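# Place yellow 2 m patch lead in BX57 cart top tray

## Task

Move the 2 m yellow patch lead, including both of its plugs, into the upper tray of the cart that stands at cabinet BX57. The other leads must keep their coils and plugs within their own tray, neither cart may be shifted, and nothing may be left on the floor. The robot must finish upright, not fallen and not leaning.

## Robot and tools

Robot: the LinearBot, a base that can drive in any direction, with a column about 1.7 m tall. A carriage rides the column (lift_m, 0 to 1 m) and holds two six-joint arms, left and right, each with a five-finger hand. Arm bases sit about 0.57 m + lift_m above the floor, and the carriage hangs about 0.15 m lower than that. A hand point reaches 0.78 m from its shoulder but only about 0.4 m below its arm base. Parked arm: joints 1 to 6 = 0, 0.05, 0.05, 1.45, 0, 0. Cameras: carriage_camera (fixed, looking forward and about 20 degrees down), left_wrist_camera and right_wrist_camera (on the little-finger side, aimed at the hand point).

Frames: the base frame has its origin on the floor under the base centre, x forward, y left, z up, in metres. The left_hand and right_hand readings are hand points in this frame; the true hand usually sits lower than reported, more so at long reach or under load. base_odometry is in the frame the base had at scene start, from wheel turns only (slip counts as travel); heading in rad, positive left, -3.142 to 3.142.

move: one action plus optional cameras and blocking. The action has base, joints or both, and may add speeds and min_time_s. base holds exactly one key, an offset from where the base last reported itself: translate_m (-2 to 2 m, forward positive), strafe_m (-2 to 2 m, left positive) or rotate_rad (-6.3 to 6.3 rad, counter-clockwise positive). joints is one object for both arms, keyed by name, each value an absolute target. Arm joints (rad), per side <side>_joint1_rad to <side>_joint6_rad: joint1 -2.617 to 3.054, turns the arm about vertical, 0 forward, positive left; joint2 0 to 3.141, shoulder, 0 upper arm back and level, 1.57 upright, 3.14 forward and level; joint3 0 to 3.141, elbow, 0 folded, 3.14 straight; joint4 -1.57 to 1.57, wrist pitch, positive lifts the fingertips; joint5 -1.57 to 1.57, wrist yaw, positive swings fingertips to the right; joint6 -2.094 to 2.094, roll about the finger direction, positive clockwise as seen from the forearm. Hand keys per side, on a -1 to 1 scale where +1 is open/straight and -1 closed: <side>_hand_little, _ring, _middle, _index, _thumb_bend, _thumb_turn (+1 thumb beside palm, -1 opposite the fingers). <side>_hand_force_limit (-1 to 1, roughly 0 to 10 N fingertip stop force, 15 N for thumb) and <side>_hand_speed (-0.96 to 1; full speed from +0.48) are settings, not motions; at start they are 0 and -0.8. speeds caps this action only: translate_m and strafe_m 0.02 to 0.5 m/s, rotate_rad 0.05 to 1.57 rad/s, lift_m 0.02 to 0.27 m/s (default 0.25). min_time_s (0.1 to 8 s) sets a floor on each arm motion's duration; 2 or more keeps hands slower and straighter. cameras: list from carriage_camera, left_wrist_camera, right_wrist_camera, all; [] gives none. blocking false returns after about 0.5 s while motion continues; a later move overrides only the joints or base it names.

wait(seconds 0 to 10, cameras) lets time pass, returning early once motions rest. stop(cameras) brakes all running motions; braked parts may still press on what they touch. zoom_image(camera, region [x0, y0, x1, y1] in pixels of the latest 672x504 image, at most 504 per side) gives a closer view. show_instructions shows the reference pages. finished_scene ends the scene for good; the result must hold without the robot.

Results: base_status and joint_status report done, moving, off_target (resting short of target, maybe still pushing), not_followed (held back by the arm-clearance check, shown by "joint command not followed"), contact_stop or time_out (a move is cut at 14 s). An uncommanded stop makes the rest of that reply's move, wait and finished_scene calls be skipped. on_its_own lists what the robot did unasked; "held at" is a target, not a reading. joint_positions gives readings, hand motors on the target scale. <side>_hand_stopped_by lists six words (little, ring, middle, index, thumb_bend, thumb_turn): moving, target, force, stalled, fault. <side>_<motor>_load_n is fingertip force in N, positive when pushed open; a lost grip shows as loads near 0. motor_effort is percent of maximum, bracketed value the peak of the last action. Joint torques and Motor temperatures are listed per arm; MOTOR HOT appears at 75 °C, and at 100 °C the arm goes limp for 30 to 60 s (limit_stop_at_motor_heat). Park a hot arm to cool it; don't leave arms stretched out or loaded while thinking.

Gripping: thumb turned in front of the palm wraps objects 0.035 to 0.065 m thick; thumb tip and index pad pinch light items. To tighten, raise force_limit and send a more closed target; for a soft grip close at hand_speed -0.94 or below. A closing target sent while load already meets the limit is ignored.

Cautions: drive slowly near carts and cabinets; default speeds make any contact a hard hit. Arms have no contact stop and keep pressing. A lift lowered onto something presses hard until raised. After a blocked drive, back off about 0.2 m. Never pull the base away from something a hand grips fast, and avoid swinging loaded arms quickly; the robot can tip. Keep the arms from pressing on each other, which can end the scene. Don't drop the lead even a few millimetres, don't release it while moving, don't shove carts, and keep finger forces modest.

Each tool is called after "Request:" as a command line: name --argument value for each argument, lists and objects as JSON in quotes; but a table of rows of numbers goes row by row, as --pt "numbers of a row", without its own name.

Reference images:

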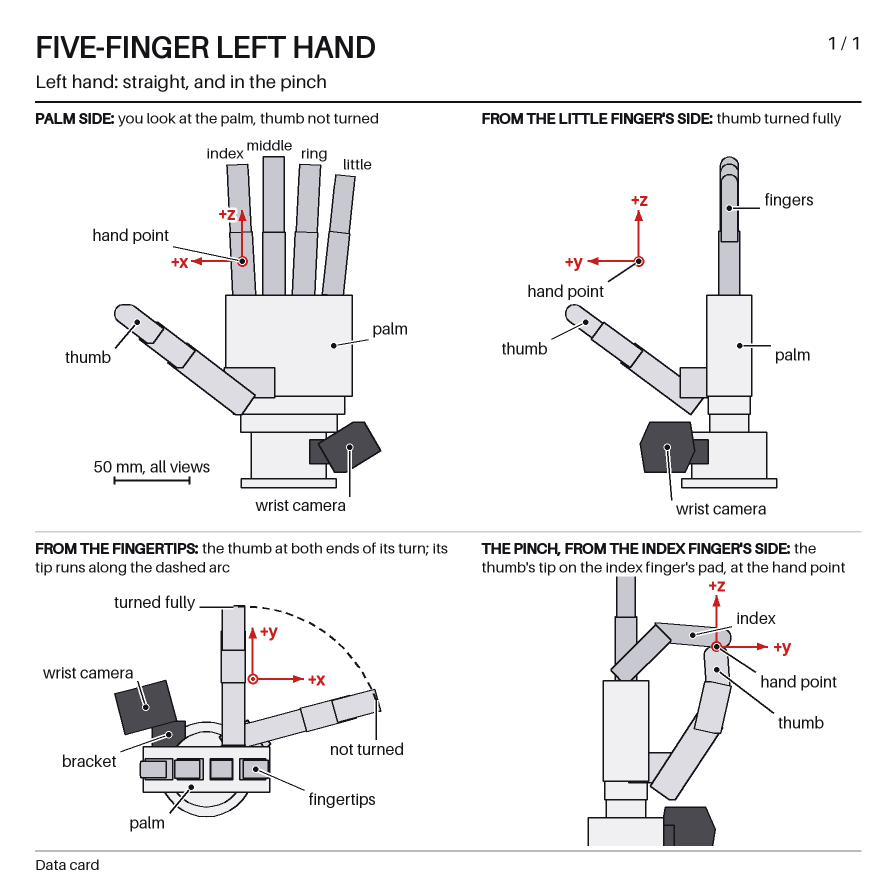

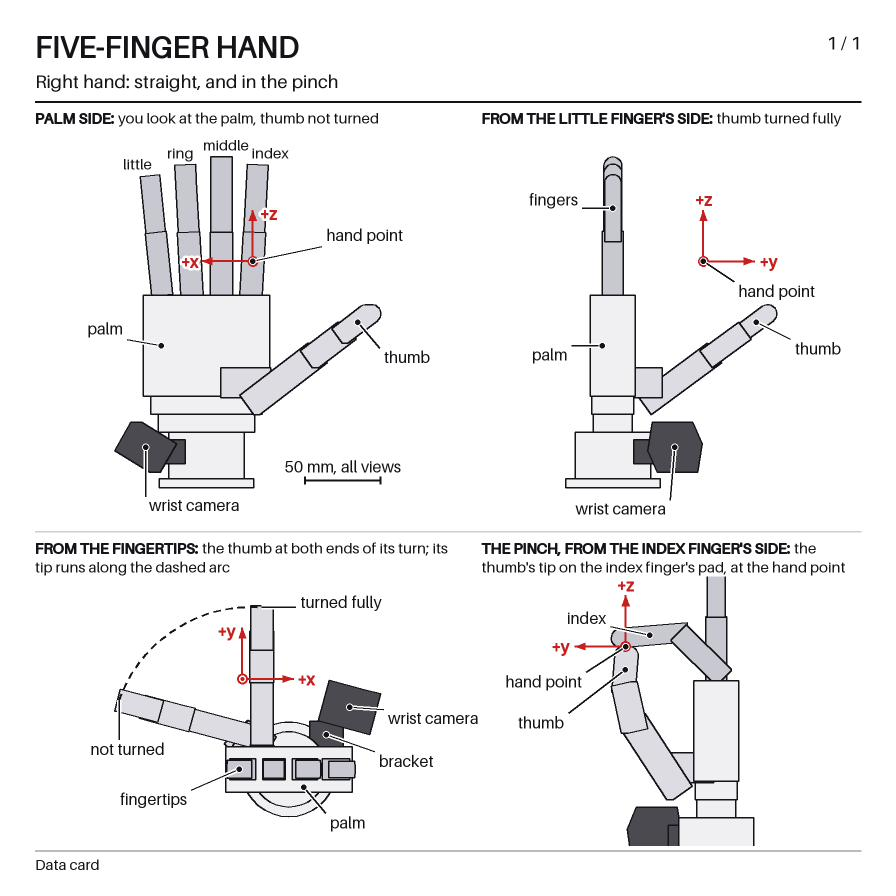

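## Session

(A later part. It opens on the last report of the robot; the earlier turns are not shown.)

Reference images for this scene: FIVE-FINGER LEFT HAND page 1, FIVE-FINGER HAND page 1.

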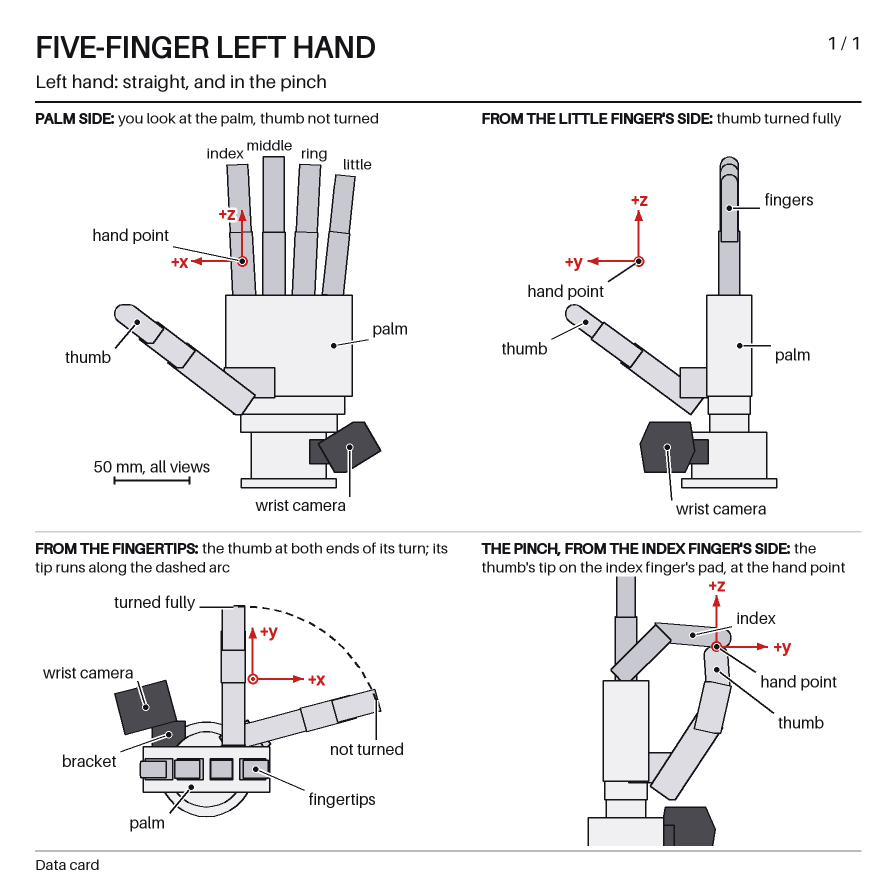

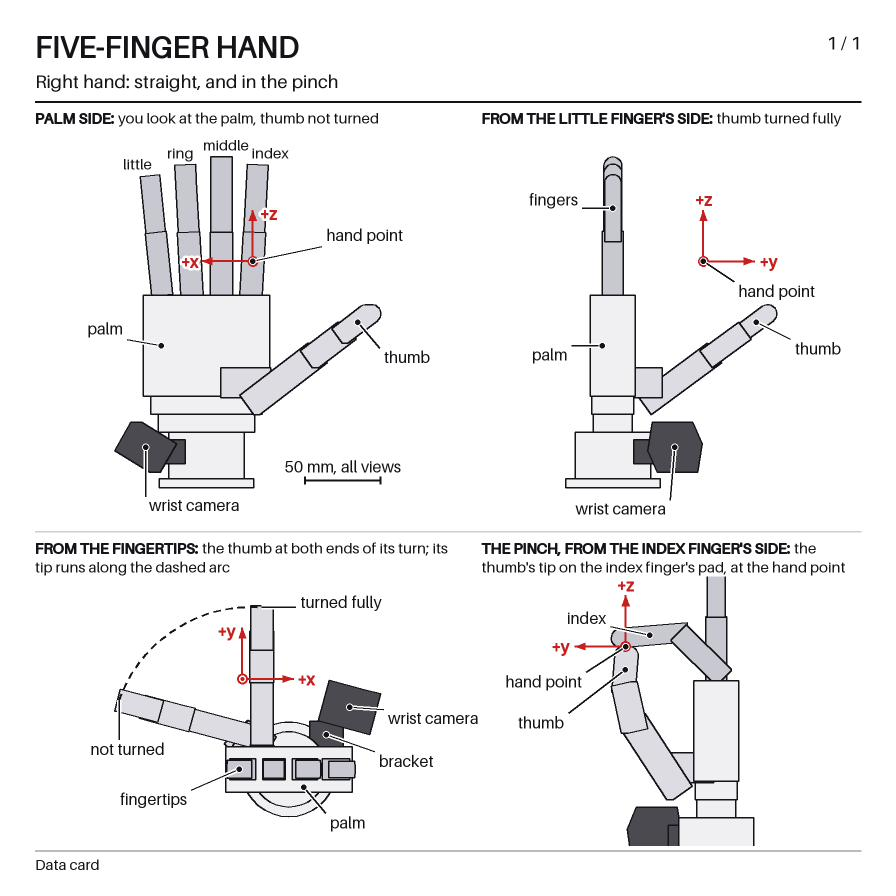

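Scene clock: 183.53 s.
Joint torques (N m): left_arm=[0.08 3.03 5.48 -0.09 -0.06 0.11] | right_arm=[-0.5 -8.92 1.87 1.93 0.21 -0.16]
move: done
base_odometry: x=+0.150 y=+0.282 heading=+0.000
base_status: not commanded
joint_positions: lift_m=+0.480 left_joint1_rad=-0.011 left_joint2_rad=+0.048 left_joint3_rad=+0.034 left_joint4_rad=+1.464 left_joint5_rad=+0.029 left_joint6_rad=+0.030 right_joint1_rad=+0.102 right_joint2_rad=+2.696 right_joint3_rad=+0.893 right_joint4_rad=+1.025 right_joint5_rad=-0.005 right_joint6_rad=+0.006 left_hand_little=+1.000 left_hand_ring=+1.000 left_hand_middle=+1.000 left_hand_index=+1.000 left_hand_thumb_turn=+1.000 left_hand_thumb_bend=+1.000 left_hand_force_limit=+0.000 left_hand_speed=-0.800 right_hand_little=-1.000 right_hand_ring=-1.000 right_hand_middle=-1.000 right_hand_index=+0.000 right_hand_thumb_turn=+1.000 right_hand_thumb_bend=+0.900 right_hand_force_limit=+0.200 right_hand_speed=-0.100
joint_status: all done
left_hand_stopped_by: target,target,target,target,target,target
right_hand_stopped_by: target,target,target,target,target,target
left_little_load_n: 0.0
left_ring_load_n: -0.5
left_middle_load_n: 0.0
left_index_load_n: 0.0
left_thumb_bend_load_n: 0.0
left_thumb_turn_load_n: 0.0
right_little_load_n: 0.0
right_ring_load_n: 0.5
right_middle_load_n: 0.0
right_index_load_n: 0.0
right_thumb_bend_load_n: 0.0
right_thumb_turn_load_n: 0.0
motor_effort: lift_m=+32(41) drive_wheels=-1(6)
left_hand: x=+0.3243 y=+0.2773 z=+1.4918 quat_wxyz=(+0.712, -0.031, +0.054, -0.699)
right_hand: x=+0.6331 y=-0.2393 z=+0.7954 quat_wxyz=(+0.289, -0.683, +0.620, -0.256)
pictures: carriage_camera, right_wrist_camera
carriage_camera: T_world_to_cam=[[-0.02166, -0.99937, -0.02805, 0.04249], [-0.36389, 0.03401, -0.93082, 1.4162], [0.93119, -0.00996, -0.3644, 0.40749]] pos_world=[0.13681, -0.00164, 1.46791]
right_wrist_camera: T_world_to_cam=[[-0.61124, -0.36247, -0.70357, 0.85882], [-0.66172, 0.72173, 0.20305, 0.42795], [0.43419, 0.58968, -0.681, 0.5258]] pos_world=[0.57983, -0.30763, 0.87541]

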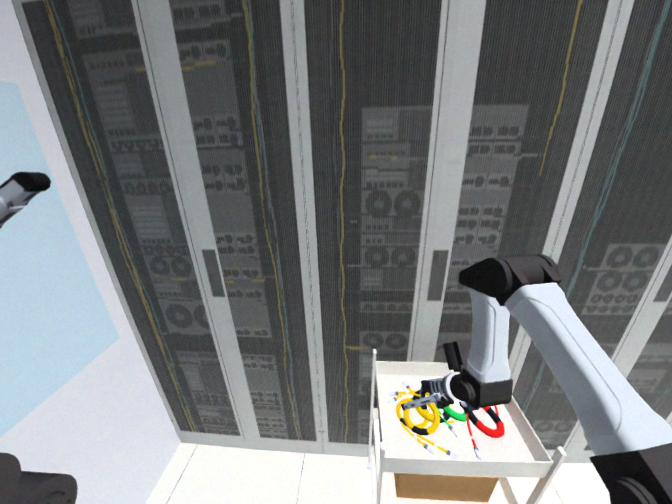

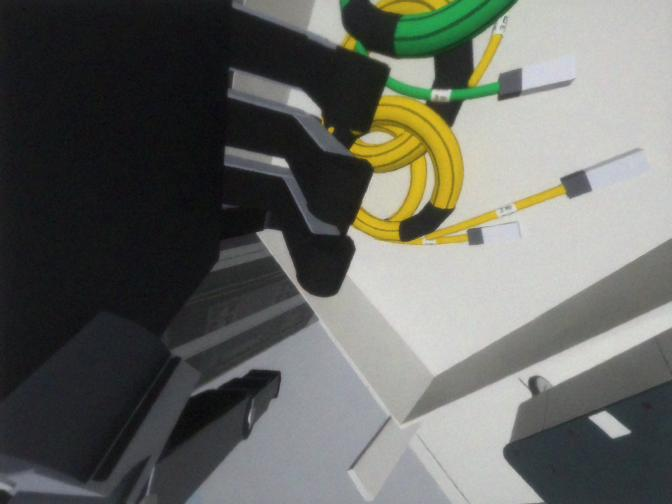

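Request:
move --base '{"strafe_m": -0.206}' --joints '{"right_joint1_rad": 0.6, "right_hand_speed": 0.0, "right_hand_thumb_turn": -1, "right_hand_index": 0.1, "right_hand_middle": 0.1}' --speeds '{"strafe_m": 0.2}' --min_time_s 2

Request:
move --base '{"translate_m": 0.089}' --speeds '{"translate_m": 0.1}' --cameras '["right_wrist_camera", "carriage_camera"]'

Request:
zoom_image --camera "right_wrist_camera" --region '[300, 50, 540, 330]'

Scene clock: 186.63 s.
Joint torques (N m): left_arm=[0.18 3.04 5.31 -0.07 -0.05 0.12] | right_arm=[-0.12 -8.85 1.88 1.92 0.2 -0.16]
move: done
base_odometry: x=+0.150 y=+0.076 heading=+0.000
base_status: done
joint_positions: lift_m=+0.480 left_joint1_rad=-0.011 left_joint2_rad=+0.048 left_joint3_rad=+0.034 left_joint4_rad=+1.464 left_joint5_rad=+0.029 left_joint6_rad=+0.030 right_joint1_rad=+0.597 right_joint2_rad=+2.696 right_joint3_rad=+0.893 right_joint4_rad=+1.025 right_joint5_rad=-0.004 right_joint6_rad=+0.006 left_hand_little=+1.000 left_hand_ring=+1.000 left_hand_middle=+1.000 left_hand_index=+1.000 left_hand_thumb_turn=+1.000 left_hand_thumb_bend=+1.000 left_hand_force_limit=+0.000 left_hand_speed=-0.800 right_hand_little=-1.000 right_hand_ring=-1.000 right_hand_middle=+0.100 right_hand_index=+0.100 right_hand_thumb_turn=-1.000 right_hand_thumb_bend=+0.900 right_hand_force_limit=+0.200 right_hand_speed=+0.000
joint_status: all done
left_hand_stopped_by: target,target,target,target,target,target
right_hand_stopped_by: target,target,target,target,target,target
left_little_load_n: 0.0
left_ring_load_n: 0.0
left_middle_load_n: 0.0
left_index_load_n: 0.0
left_thumb_bend_load_n: 0.5
left_thumb_turn_load_n: 0.0
right_little_load_n: 0.0
right_ring_load_n: 0.0
right_middle_load_n: 0.0
right_index_load_n: 0.0
right_thumb_bend_load_n: 0.0
right_thumb_turn_load_n: 0.0
motor_effort: lift_m=+31(32) drive_wheels=-2(12)
left_hand: x=+0.3244 y=+0.2774 z=+1.4918 quat_wxyz=(+0.712, -0.032, +0.054, -0.699)
right_hand: x=+0.5498 y=-0.0565 z=+0.7954 quat_wxyz=(+0.343, -0.814, +0.433, -0.178)
pictures: none

Scene clock: 188.33 s.
Joint torques (N m): left_arm=[0.08 2.97 5.42 -0.05 -0.05 0.11] | right_arm=[-0.03 -8.81 1.88 1.93 0.2 -0.17]
move: done
base_odometry: x=+0.239 y=+0.075 heading=-0.001
base_status: done
joint_positions: lift_m=+0.480 left_joint1_rad=-0.011 left_joint2_rad=+0.048 left_joint3_rad=+0.034 left_joint4_rad=+1.461 left_joint5_rad=+0.029 left_joint6_rad=+0.030 right_joint1_rad=+0.598 right_joint2_rad=+2.696 right_joint3_rad=+0.893 right_joint4_rad=+1.025 right_joint5_rad=-0.001 right_joint6_rad=+0.006 left_hand_little=+1.000 left_hand_ring=+1.000 left_hand_middle=+1.000 left_hand_index=+1.000 left_hand_thumb_turn=+1.000 left_hand_thumb_bend=+1.000 left_hand_force_limit=+0.000 left_hand_speed=-0.800 right_hand_little=-1.000 right_hand_ring=-1.000 right_hand_middle=+0.100 right_hand_index=+0.100 right_hand_thumb_turn=-1.000 right_hand_thumb_bend=+0.900 right_hand_force_limit=+0.200 right_hand_speed=+0.000
joint_status: not commanded
left_hand_stopped_by: target,target,target,target,target,target
right_hand_stopped_by: target,target,target,target,target,target
left_little_load_n: 0.0
left_ring_load_n: 0.0
left_middle_load_n: 0.0
left_index_load_n: 0.0
left_thumb_bend_load_n: 0.0
left_thumb_turn_load_n: 0.0
right_little_load_n: 0.0
right_ring_load_n: 0.0
right_middle_load_n: 0.0
right_index_load_n: -0.5
right_thumb_bend_load_n: 0.0
right_thumb_turn_load_n: 0.0
motor_effort: lift_m=+31(32) drive_wheels=+7(15)
left_hand: x=+0.3249 y=+0.2774 z=+1.4916 quat_wxyz=(+0.712, -0.032, +0.055, -0.699)
right_hand: x=+0.5499 y=-0.0566 z=+0.7953 quat_wxyz=(+0.342, -0.814, +0.433, -0.179)
pictures: carriage_camera, right_wrist_camera
carriage_camera: T_world_to_cam=[[-0.02166, -0.99937, -0.02805, 0.04249], [-0.36389, 0.03401, -0.93082, 1.4162], [0.93119, -0.00996, -0.3644, 0.40749]] pos_world=[0.13681, -0.00164, 1.46791]
right_wrist_camera: T_world_to_cam=[[-0.36552, -0.61037, -0.70274, 0.72429], [-0.92497, 0.32254, 0.20097, 0.36474], [0.104, 0.72348, -0.68247, 0.64447]] pos_world=[0.5351, -0.14182, 0.87552]

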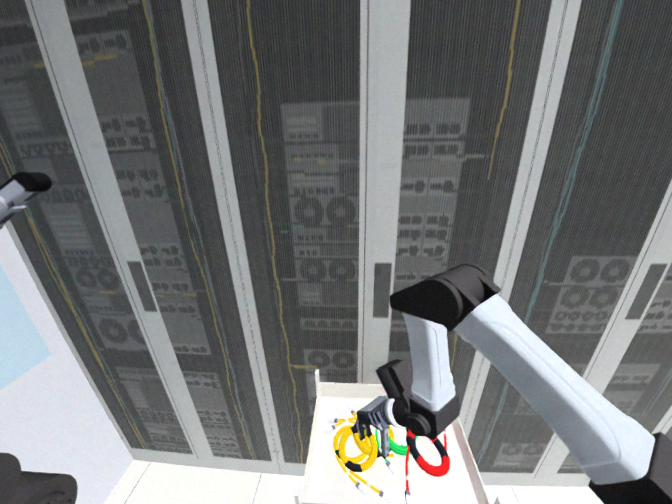

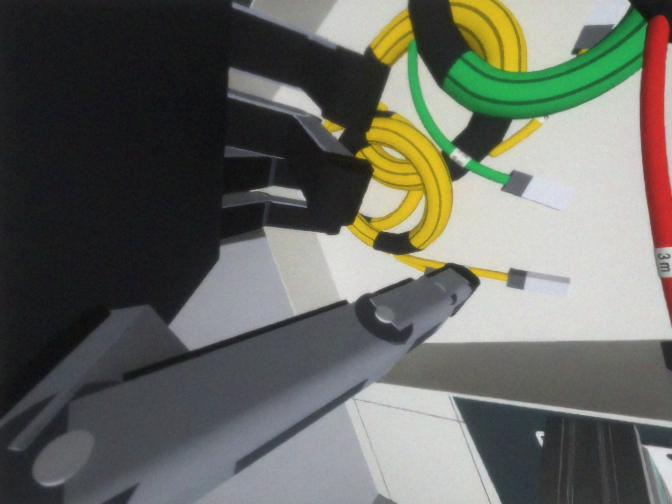

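Scaled by 1.800 from the camera's image (finer frame: 960x720).

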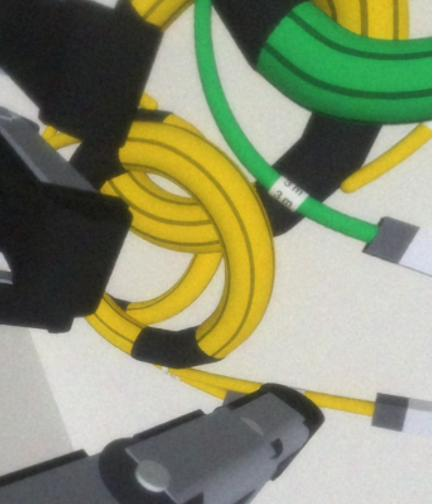

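Request:
move --joints '{"lift_m": 0.385}' --speeds '{"lift_m": 0.08}' --cameras '["right_wrist_camera", "carriage_camera"]'

Request:
zoom_image --camera "right_wrist_camera" --region '[280, 50, 520, 330]'

Request:
zoom_image --camera "carriage_camera" --region '[310, 380, 450, 500]'

Scene clock: 190.13 s.
Joint torques (N m): left_arm=[0.08 3.11 5.49 -0.06 -0.05 0.12] | right_arm=[-0.23 -5.85 4.44 1.22 0.24 -0.16]
move: done
base_odometry: x=+0.239 y=+0.075 heading=-0.001
base_status: not commanded
joint_positions: lift_m=+0.386 left_joint1_rad=-0.011 left_joint2_rad=+0.048 left_joint3_rad=+0.034 left_joint4_rad=+1.463 left_joint5_rad=+0.029 left_joint6_rad=+0.030 right_joint1_rad=+0.599 right_joint2_rad=+2.663 right_joint3_rad=+0.869 right_joint4_rad=+1.099 right_joint5_rad=-0.008 right_joint6_rad=+0.006 left_hand_little=+1.000 left_hand_ring=+1.000 left_hand_middle=+1.000 left_hand_index=+1.000 left_hand_thumb_turn=+1.000 left_hand_thumb_bend=+1.000 left_hand_force_limit=+0.000 left_hand_speed=-0.800 right_hand_little=-1.000 right_hand_ring=-1.000 right_hand_middle=-0.039 right_hand_index=+0.100 right_hand_thumb_turn=-1.000 right_hand_thumb_bend=+0.900 right_hand_force_limit=+0.200 right_hand_speed=+0.000
joint_status: all done
left_hand_stopped_by: target,target,target,target,target,target
right_hand_stopped_by: target,target,target,target,target,target
left_little_load_n: 0.0
left_ring_load_n: 0.0
left_middle_load_n: 0.0
left_index_load_n: 0.0
left_thumb_bend_load_n: 0.0
left_thumb_turn_load_n: 0.0
right_little_load_n: 0.0
right_ring_load_n: 0.0
right_middle_load_n: -21.5
right_index_load_n: 0.0
right_thumb_bend_load_n: 0.0
right_thumb_turn_load_n: 0.0
motor_effort: lift_m=+22(25) drive_wheels=+8(12)
left_hand: x=+0.3245 y=+0.2774 z=+1.3975 quat_wxyz=(+0.712, -0.032, +0.054, -0.699)
right_hand: x=+0.5631 y=-0.0456 z=+0.7224 quat_wxyz=(+0.378, -0.800, +0.424, -0.194)
pictures: carriage_camera, right_wrist_camera
carriage_camera: T_world_to_cam=[[-0.02166, -0.99937, -0.02805, 0.03985], [-0.36389, 0.03401, -0.93082, 1.32842], [0.93119, -0.00996, -0.3644, 0.37312]] pos_world=[0.13681, -0.00164, 1.37361]
right_wrist_camera: T_world_to_cam=[[-0.31331, -0.57511, -0.7557, 0.69505], [-0.93872, 0.30795, 0.15483, 0.42852], [0.14368, 0.7579, -0.63635, 0.53118]] pos_world=[0.54371, -0.13481, 0.79692]

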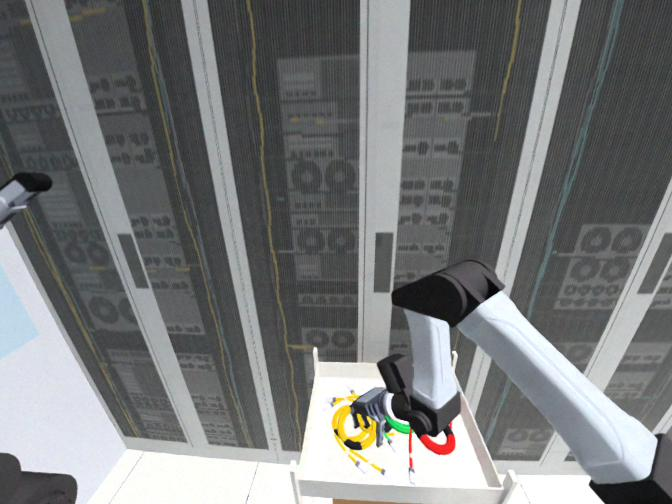

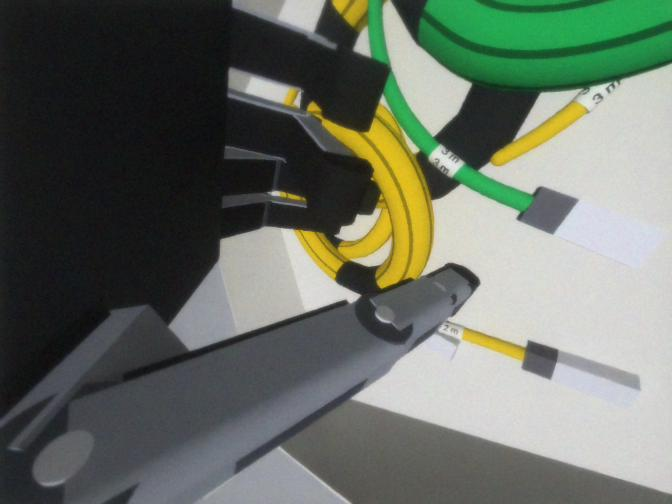

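Scaled by 1.800 from the camera's image (finer frame: 960x720).

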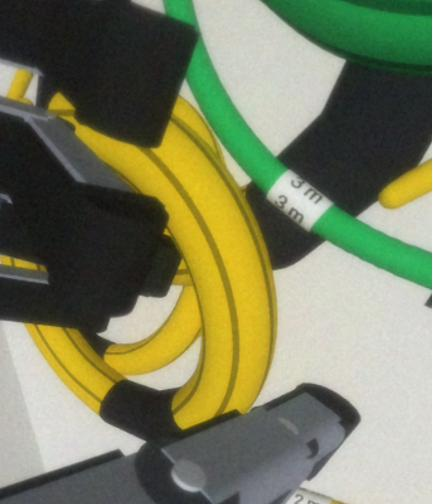

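Scaled by 3.600 from the camera's image (finer frame: 960x720).

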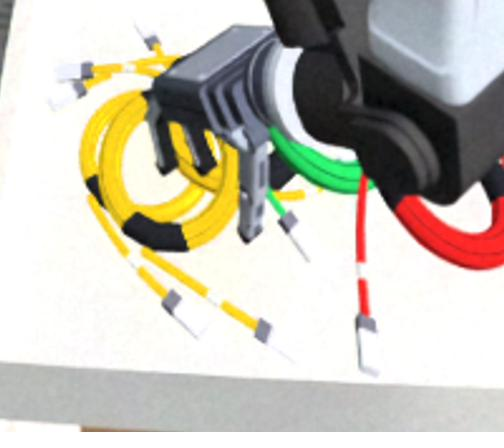

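Request:
move --joints '{"lift_m": 0.41}' --speeds '{"lift_m": 0.06}'

Request:
move --joints '{"lift_m": 0.47, "right_joint1_rad": 0.4, "right_hand_speed": -0.1, "right_hand_thumb_bend": 0.6, "right_hand_index": 0.0, "right_hand_middle": 0.0}' --base '{"strafe_m": 0.07}' --speeds '{"lift_m": 0.15, "strafe_m": 0.1}' --min_time_s 1.5 --cameras '["right_wrist_camera", "carriage_camera"]'

Request:
zoom_image --camera "right_wrist_camera" --region '[300, 50, 540, 330]'

Scene clock: 191.47 s.
Joint torques (N m): left_arm=[0.08 2.95 5.39 -0.06 -0.04 0.12] | right_arm=[-0.2 -7.53 2.76 1.75 0.25 -0.16]
move: done
base_odometry: x=+0.239 y=+0.075 heading=-0.001
base_status: not commanded
joint_positions: lift_m=+0.410 left_joint1_rad=-0.011 left_joint2_rad=+0.048 left_joint3_rad=+0.034 left_joint4_rad=+1.463 left_joint5_rad=+0.029 left_joint6_rad=+0.030 right_joint1_rad=+0.599 right_joint2_rad=+2.682 right_joint3_rad=+0.884 right_joint4_rad=+1.044 right_joint5_rad=-0.008 right_joint6_rad=+0.006 left_hand_little=+1.000 left_hand_ring=+1.000 left_hand_middle=+1.000 left_hand_index=+1.000 left_hand_thumb_turn=+1.000 left_hand_thumb_bend=+1.000 left_hand_force_limit=+0.000 left_hand_speed=-0.800 right_hand_little=-1.000 right_hand_ring=-1.000 right_hand_middle=-0.035 right_hand_index=+0.100 right_hand_thumb_turn=-1.000 right_hand_thumb_bend=+0.900 right_hand_force_limit=+0.200 right_hand_speed=+0.000
joint_status: all done
left_hand_stopped_by: target,target,target,target,target,target
right_hand_stopped_by: target,target,target,target,target,target
left_little_load_n: 0.0
left_ring_load_n: 0.0
left_middle_load_n: 0.0
left_index_load_n: 0.0
left_thumb_bend_load_n: 0.0
left_thumb_turn_load_n: 0.0
right_little_load_n: 0.0
right_ring_load_n: 0.5
right_middle_load_n: 0.0
right_index_load_n: 0.0
right_thumb_bend_load_n: 0.0
right_thumb_turn_load_n: 0.0
motor_effort: lift_m=+32(37) drive_wheels=+8(9)
left_hand: x=+0.3245 y=+0.2774 z=+1.4217 quat_wxyz=(+0.712, -0.032, +0.054, -0.699)
right_hand: x=+0.5531 y=-0.0524 z=+0.7324 quat_wxyz=(+0.353, -0.811, +0.430, -0.181)
pictures: none

Scene clock: 193.27 s.
Joint torques (N m): left_arm=[0.02 3.08 5.34 -0.07 -0.04 0.12] | right_arm=[-0.72 -8.34 2.5 1.91 0.22 -0.16]
move: done
base_odometry: x=+0.239 y=+0.145 heading=-0.001
base_status: done
joint_positions: lift_m=+0.470 left_joint1_rad=-0.010 left_joint2_rad=+0.048 left_joint3_rad=+0.034 left_joint4_rad=+1.463 left_joint5_rad=+0.029 left_joint6_rad=+0.030 right_joint1_rad=+0.404 right_joint2_rad=+2.690 right_joint3_rad=+0.886 right_joint4_rad=+1.027 right_joint5_rad=-0.005 right_joint6_rad=+0.006 left_hand_little=+1.000 left_hand_ring=+1.000 left_hand_middle=+1.000 left_hand_index=+1.000 left_hand_thumb_turn=+1.000 left_hand_thumb_bend=+1.000 left_hand_force_limit=+0.000 left_hand_speed=-0.800 right_hand_little=-1.000 right_hand_ring=-1.000 right_hand_middle=+0.000 right_hand_index=+0.000 right_hand_thumb_turn=-1.000 right_hand_thumb_bend=+0.600 right_hand_force_limit=+0.200 right_hand_speed=-0.100
joint_status: all done
left_hand_stopped_by: target,target,target,target,target,target
right_hand_stopped_by: target,target,target,target,target,target
left_little_load_n: 0.0
left_ring_load_n: 0.0
left_middle_load_n: 0.0
left_index_load_n: 0.0
left_thumb_bend_load_n: 0.0
left_thumb_turn_load_n: 0.0
right_little_load_n: 0.0
right_ring_load_n: 0.0
right_middle_load_n: 0.0
right_index_load_n: 0.0
right_thumb_bend_load_n: 0.0
right_thumb_turn_load_n: 0.0
motor_effort: lift_m=+32(40) drive_wheels=+0(17)
left_hand: x=+0.3245 y=+0.2774 z=+1.4817 quat_wxyz=(+0.712, -0.032, +0.054, -0.699)
right_hand: x=+0.5922 y=-0.1229 z=+0.7868 quat_wxyz=(+0.324, -0.769, +0.510, -0.210)
pictures: carriage_camera, right_wrist_camera
carriage_camera: T_world_to_cam=[[-0.02166, -0.99937, -0.02805, 0.04221], [-0.36389, 0.03401, -0.93082, 1.4068], [0.93119, -0.00996, -0.3644, 0.40381]] pos_world=[0.13681, -0.00164, 1.45781]
right_wrist_camera: T_world_to_cam=[[-0.47527, -0.52773, -0.704, 0.76953], [-0.84662, 0.49211, 0.20265, 0.40016], [0.2395, 0.69233, -0.68068, 0.5967]] pos_world=[0.56161, -0.20393, 0.86681]

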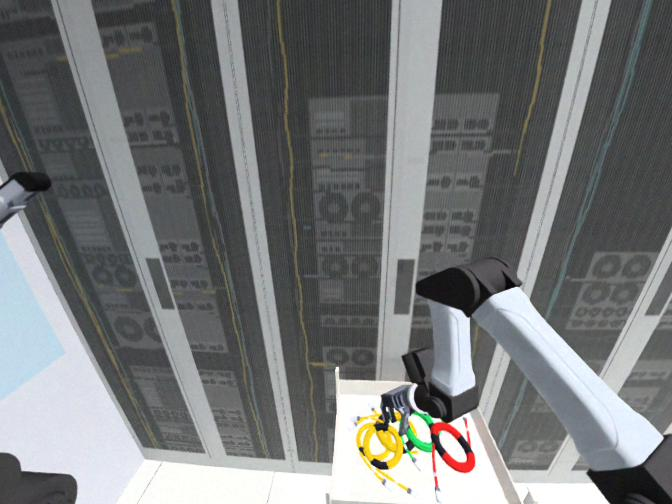

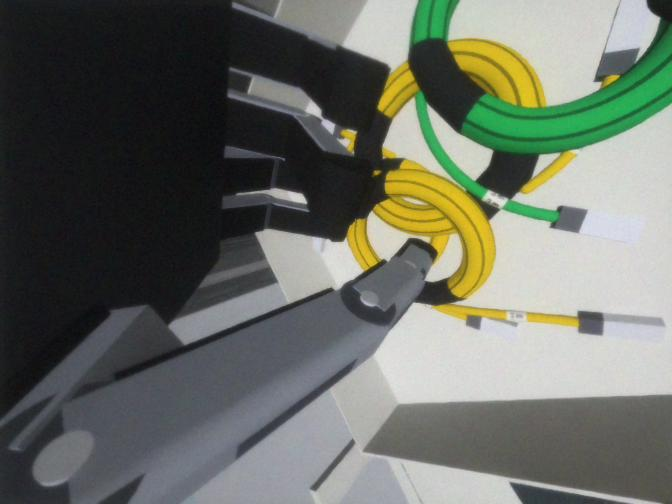

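Scaled by 1.800 from the camera's image (finer frame: 960x720).

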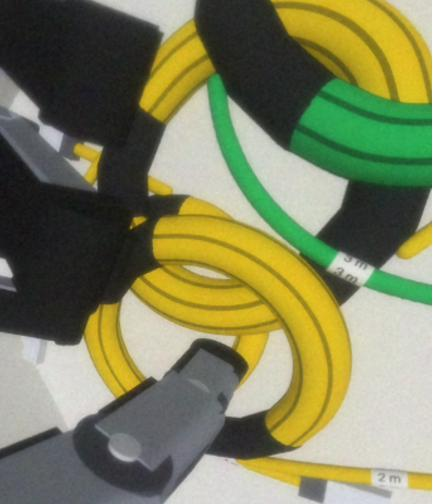

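Request:
move --base '{"translate_m": -0.056}' --joints '{"right_hand_thumb_bend": 0.5}' --speeds '{"translate_m": 0.1}'

Request:
move --base '{"strafe_m": 0.017}' --joints '{"lift_m": 0.40}' --speeds '{"strafe_m": 0.05, "lift_m": 0.08}' --cameras '["right_wrist_camera", "carriage_camera"]'

Request:
zoom_image --camera "right_wrist_camera" --region '[300, 80, 540, 360]'

Request:
zoom_image --camera "carriage_camera" --region '[330, 380, 470, 500]'

Scene clock: 195.67 s.
Joint torques (N m): left_arm=[0.03 3.06 5.45 -0.05 -0.05 0.12] | right_arm=[-0.46 -8.34 2.7 1.94 0.22 -0.16]
move: done
base_odometry: x=+0.183 y=+0.146 heading=-0.001
base_status: done
joint_positions: lift_m=+0.470 left_joint1_rad=-0.010 left_joint2_rad=+0.048 left_joint3_rad=+0.034 left_joint4_rad=+1.462 left_joint5_rad=+0.029 left_joint6_rad=+0.030 right_joint1_rad=+0.403 right_joint2_rad=+2.690 right_joint3_rad=+0.886 right_joint4_rad=+1.027 right_joint5_rad=-0.005 right_joint6_rad=+0.006 left_hand_little=+1.000 left_hand_ring=+1.000 left_hand_middle=+1.000 left_hand_index=+1.000 left_hand_thumb_turn=+1.000 left_hand_thumb_bend=+1.000 left_hand_force_limit=+0.000 left_hand_speed=-0.800 right_hand_little=-1.000 right_hand_ring=-1.000 right_hand_middle=+0.000 right_hand_index=+0.000 right_hand_thumb_turn=-1.000 right_hand_thumb_bend=+0.500 right_hand_force_limit=+0.200 right_hand_speed=-0.100
joint_status: all done
left_hand_stopped_by: target,target,target,target,target,target
right_hand_stopped_by: target,target,target,target,target,target
left_little_load_n: 0.0
left_ring_load_n: 0.0
left_middle_load_n: 0.0
left_index_load_n: 0.0
left_thumb_bend_load_n: 0.0
left_thumb_turn_load_n: 0.0
right_little_load_n: 0.0
right_ring_load_n: 0.0
right_middle_load_n: 0.0
right_index_load_n: 0.0
right_thumb_bend_load_n: 0.0
right_thumb_turn_load_n: 0.0
motor_effort: lift_m=+32(32) drive_wheels=+1(17)
left_hand: x=+0.3249 y=+0.2774 z=+1.4816 quat_wxyz=(+0.712, -0.032, +0.054, -0.699)
right_hand: x=+0.5926 y=-0.1235 z=+0.7868 quat_wxyz=(+0.324, -0.768, +0.510, -0.210)
pictures: none

Scene clock: 196.90 s.
Joint torques (N m): left_arm=[0.05 3.1 5.35 -0.06 -0.06 0.11] | right_arm=[-0.5 -8.34 2.37 1.91 0.21 -0.16]
move: done
base_odometry: x=+0.183 y=+0.163 heading=-0.001
base_status: done
joint_positions: lift_m=+0.400 left_joint1_rad=-0.010 left_joint2_rad=+0.048 left_joint3_rad=+0.035 left_joint4_rad=+1.463 left_joint5_rad=+0.029 left_joint6_rad=+0.030 right_joint1_rad=+0.401 right_joint2_rad=+2.691 right_joint3_rad=+0.887 right_joint4_rad=+1.026 right_joint5_rad=-0.004 right_joint6_rad=+0.006 left_hand_little=+1.000 left_hand_ring=+1.000 left_hand_middle=+1.000 left_hand_index=+1.000 left_hand_thumb_turn=+1.000 left_hand_thumb_bend=+1.000 left_hand_force_limit=+0.000 left_hand_speed=-0.800 right_hand_little=-1.000 right_hand_ring=-1.000 right_hand_middle=+0.000 right_hand_index=+0.000 right_hand_thumb_turn=-1.000 right_hand_thumb_bend=+0.500 right_hand_force_limit=+0.200 right_hand_speed=-0.100
joint_status: all done
left_hand_stopped_by: target,target,target,target,target,target
right_hand_stopped_by: target,target,target,target,target,target
left_little_load_n: 0.0
left_ring_load_n: 0.0
left_middle_load_n: 0.0
left_index_load_n: 0.0
left_thumb_bend_load_n: 0.0
left_thumb_turn_load_n: 0.0
right_little_load_n: 0.0
right_ring_load_n: 0.0
right_middle_load_n: 0.0
right_index_load_n: 0.0
right_thumb_bend_load_n: 0.0
right_thumb_turn_load_n: 0.0
motor_effort: lift_m=+27(28) drive_wheels=-1(8)
left_hand: x=+0.3243 y=+0.2773 z=+1.4124 quat_wxyz=(+0.712, -0.032, +0.054, -0.699)
right_hand: x=+0.5931 y=-0.1239 z=+0.7171 quat_wxyz=(+0.324, -0.768, +0.511, -0.211)
pictures: carriage_camera, right_wrist_camera
carriage_camera: T_world_to_cam=[[-0.02166, -0.99937, -0.02805, 0.04026], [-0.36389, 0.03401, -0.93082, 1.34211], [0.93119, -0.00996, -0.3644, 0.37848]] pos_world=[0.13681, -0.00164, 1.38831]
right_wrist_camera: T_world_to_cam=[[-0.47681, -0.5266, -0.70381, 0.7212], [-0.84498, 0.49521, 0.20193, 0.41553], [0.2422, 0.69099, -0.68109, 0.54828]] pos_world=[0.5622, -0.20484, 0.79711]

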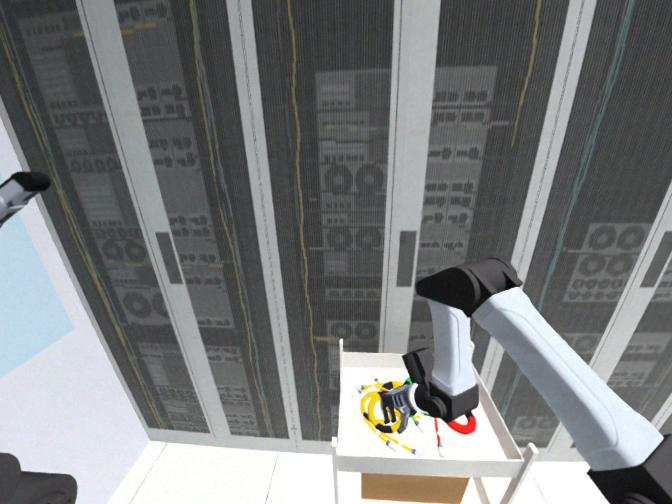

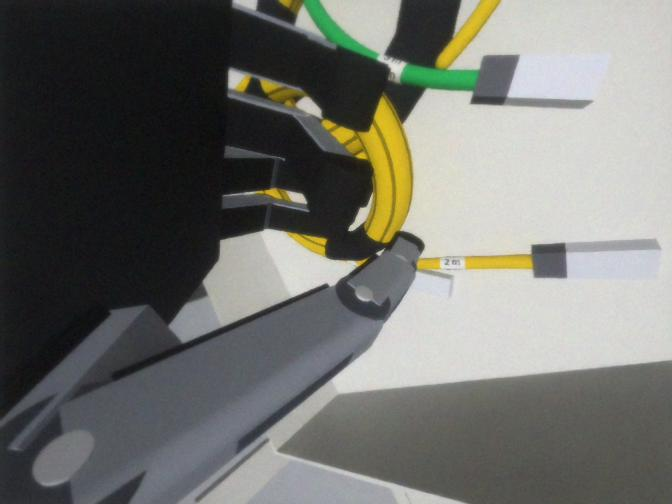

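Scaled by 1.800 from the camera's image (finer frame: 960x720).

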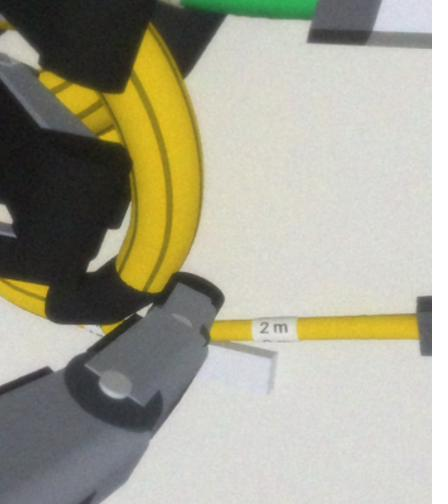

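Scaled by 3.600 from the camera's image (finer frame: 960x720).

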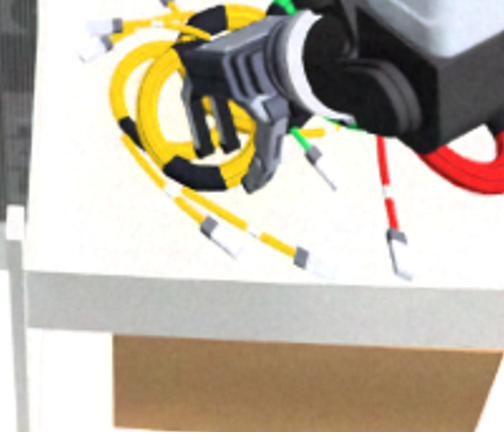

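Request:
move --joints '{"lift_m": 0.38}' --speeds '{"lift_m": 0.04}' --cameras '["carriage_camera", "right_wrist_camera"]'

Request:
zoom_image --camera "carriage_camera" --region '[260, 260, 420, 380]'

Scene clock: 198.23 s.
Joint torques (N m): left_arm=[0.03 3.11 5.46 -0.05 -0.06 0.12] | right_arm=[-0.43 -8.44 2.54 1.76 0.11 -0.16]
move: done
base_odometry: x=+0.183 y=+0.163 heading=-0.001
base_status: not commanded
joint_positions: lift_m=+0.380 left_joint1_rad=-0.010 left_joint2_rad=+0.048 left_joint3_rad=+0.035 left_joint4_rad=+1.463 left_joint5_rad=+0.029 left_joint6_rad=+0.030 right_joint1_rad=+0.401 right_joint2_rad=+2.691 right_joint3_rad=+0.886 right_joint4_rad=+1.043 right_joint5_rad=+0.006 right_joint6_rad=+0.006 left_hand_little=+1.000 left_hand_ring=+1.000 left_hand_middle=+1.000 left_hand_index=+1.000 left_hand_thumb_turn=+1.000 left_hand_thumb_bend=+1.000 left_hand_force_limit=+0.000 left_hand_speed=-0.800 right_hand_little=-1.000 right_hand_ring=-1.000 right_hand_middle=+0.000 right_hand_index=+0.000 right_hand_thumb_turn=-1.000 right_hand_thumb_bend=+0.500 right_hand_force_limit=+0.200 right_hand_speed=-0.100
joint_status: all done
left_hand_stopped_by: target,target,target,target,target,target
right_hand_stopped_by: target,target,target,target,target,target
left_little_load_n: 0.0
left_ring_load_n: 0.0
left_middle_load_n: 0.0
left_index_load_n: 0.0
left_thumb_bend_load_n: 0.0
left_thumb_turn_load_n: -0.5
right_little_load_n: -2.5
right_ring_load_n: 0.0
right_middle_load_n: -1.5
right_index_load_n: 0.0
right_thumb_bend_load_n: 0.0
right_thumb_turn_load_n: 0.0
motor_effort: lift_m=+24(25) drive_wheels=+0(3)
left_hand: x=+0.3242 y=+0.2773 z=+1.3926 quat_wxyz=(+0.712, -0.031, +0.054, -0.699)
right_hand: x=+0.5971 y=-0.1243 z=+0.6994 quat_wxyz=(+0.327, -0.764, +0.511, -0.219)
carriage_camera: T_world_to_cam=[[-0.02166, -0.99937, -0.02805, 0.0397], [-0.36389, 0.03401, -0.93082, 1.32368], [0.93119, -0.00996, -0.3644, 0.37127]] pos_world=[0.13681, -0.00164, 1.36851]
right_wrist_camera: T_world_to_cam=[[-0.46846, -0.52336, -0.71179, 0.71147], [-0.84476, 0.50127, 0.1874, 0.43336], [0.25872, 0.68907, -0.67693, 0.52255]] pos_world=[0.56418, -0.20495, 0.77894]

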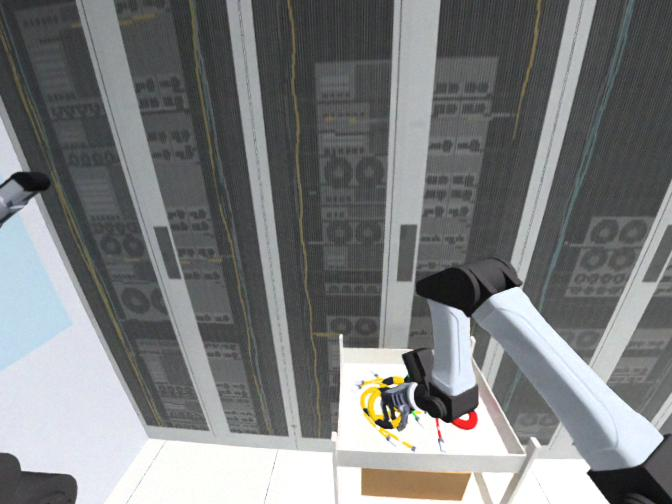

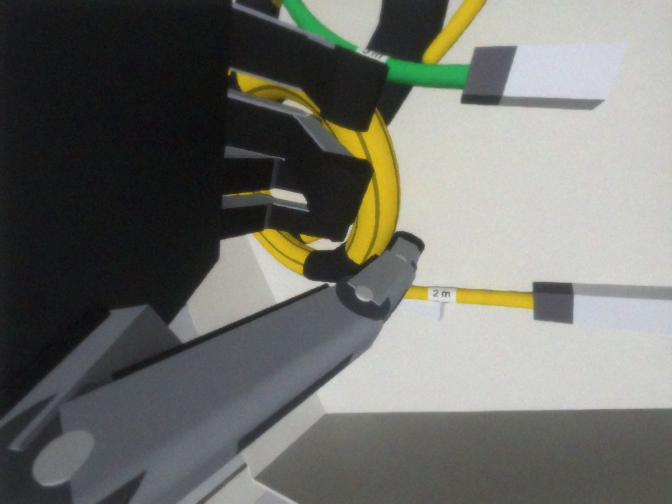

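Scaled by 3.150 from the camera's image (finer frame: 960x720).

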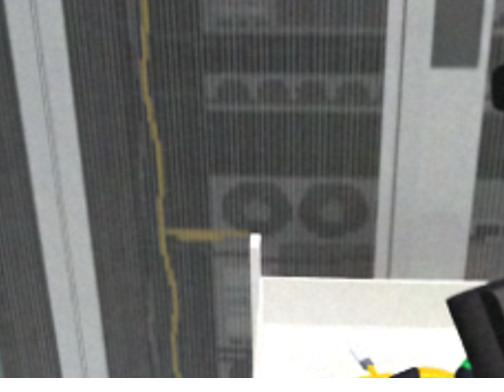

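Request:
zoom_image --camera "carriage_camera" --region '[340, 360, 460, 460]'

Request:
move --joints '{"lift_m": 0.370}' --speeds '{"lift_m": 0.04}' --cameras '["carriage_camera", "right_wrist_camera"]'

Request:
zoom_image --camera "carriage_camera" --region '[340, 360, 460, 460]'

Scaled by 4.200 from the camera's image (finer frame: 960x720).

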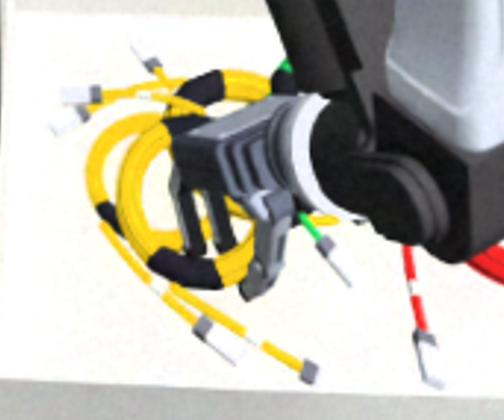

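Scene clock: 199.03 s.
Joint torques (N m): left_arm=[0.03 2.97 5.34 -0.1 -0.05 0.12] | right_arm=[-0.43 -7.09 4.23 1.42 0.11 -0.14]
move: done
base_odometry: x=+0.183 y=+0.163 heading=-0.001
base_status: not commanded
joint_positions: lift_m=+0.371 left_joint1_rad=-0.010 left_joint2_rad=+0.048 left_joint3_rad=+0.035 left_joint4_rad=+1.463 left_joint5_rad=+0.029 left_joint6_rad=+0.030 right_joint1_rad=+0.401 right_joint2_rad=+2.678 right_joint3_rad=+0.869 right_joint4_rad=+1.078 right_joint5_rad=+0.007 right_joint6_rad=+0.004 left_hand_little=+1.000 left_hand_ring=+1.000 left_hand_middle=+1.000 left_hand_index=+1.000 left_hand_thumb_turn=+1.000 left_hand_thumb_bend=+1.000 left_hand_force_limit=+0.000 left_hand_speed=-0.800 right_hand_little=-1.000 right_hand_ring=-1.000 right_hand_middle=-0.001 right_hand_index=+0.000 right_hand_thumb_turn=-1.000 right_hand_thumb_bend=+0.500 right_hand_force_limit=+0.200 right_hand_speed=-0.100
joint_status: all done
left_hand_stopped_by: target,target,target,target,target,target
right_hand_stopped_by: target,target,target,target,target,target
left_little_load_n: 0.0
left_ring_load_n: 0.0
left_middle_load_n: 0.0
left_index_load_n: 0.0
left_thumb_bend_load_n: 0.0
left_thumb_turn_load_n: 0.0
right_little_load_n: -5.0
right_ring_load_n: 0.0
right_middle_load_n: -3.5
right_index_load_n: 0.0
right_thumb_bend_load_n: 0.0
right_thumb_turn_load_n: 0.0
motor_effort: lift_m=+22(22) drive_wheels=-1(4)
left_hand: x=+0.3242 y=+0.2773 z=+1.3828 quat_wxyz=(+0.712, -0.031, +0.054, -0.699)
right_hand: x=+0.6014 y=-0.1230 z=+0.6973 quat_wxyz=(+0.339, -0.760, +0.507, -0.227)
carriage_camera: T_world_to_cam=[[-0.02166, -0.99937, -0.02805, 0.03943], [-0.36389, 0.03401, -0.93082, 1.31455], [0.93119, -0.00996, -0.3644, 0.3677]] pos_world=[0.13681, -0.00164, 1.35871]
right_wrist_camera: T_world_to_cam=[[-0.44716, -0.51639, -0.73033, 0.71369], [-0.85008, 0.49933, 0.16743, 0.45357], [0.27822, 0.69571, -0.66226, 0.49793]] pos_world=[0.56617, -0.20435, 0.77505]

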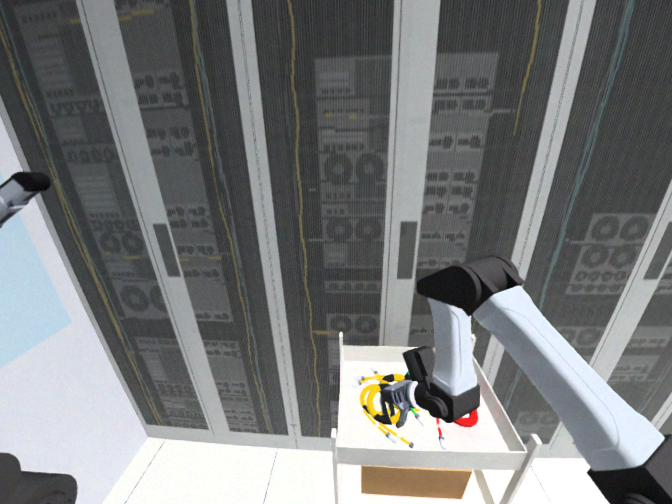

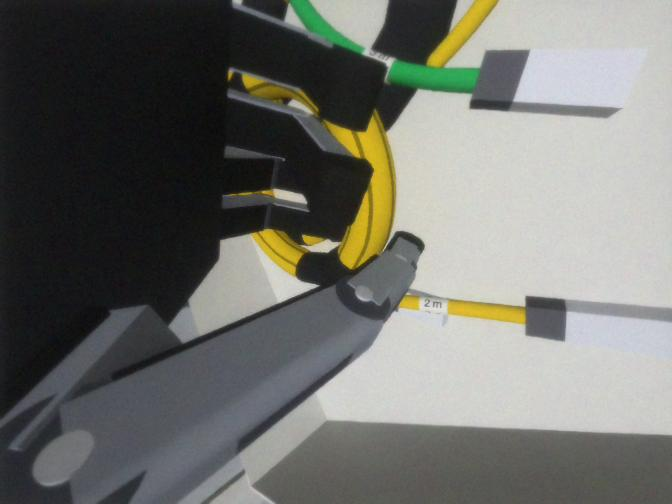

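Scaled by 4.200 from the camera's image (finer frame: 960x720).

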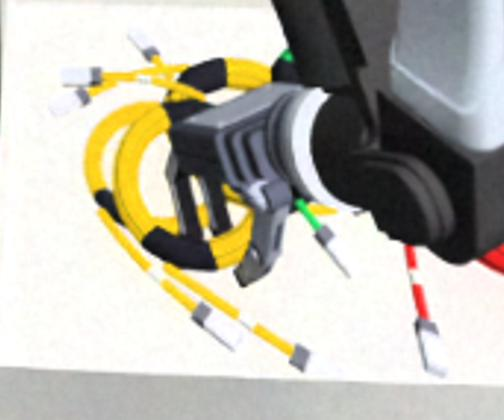

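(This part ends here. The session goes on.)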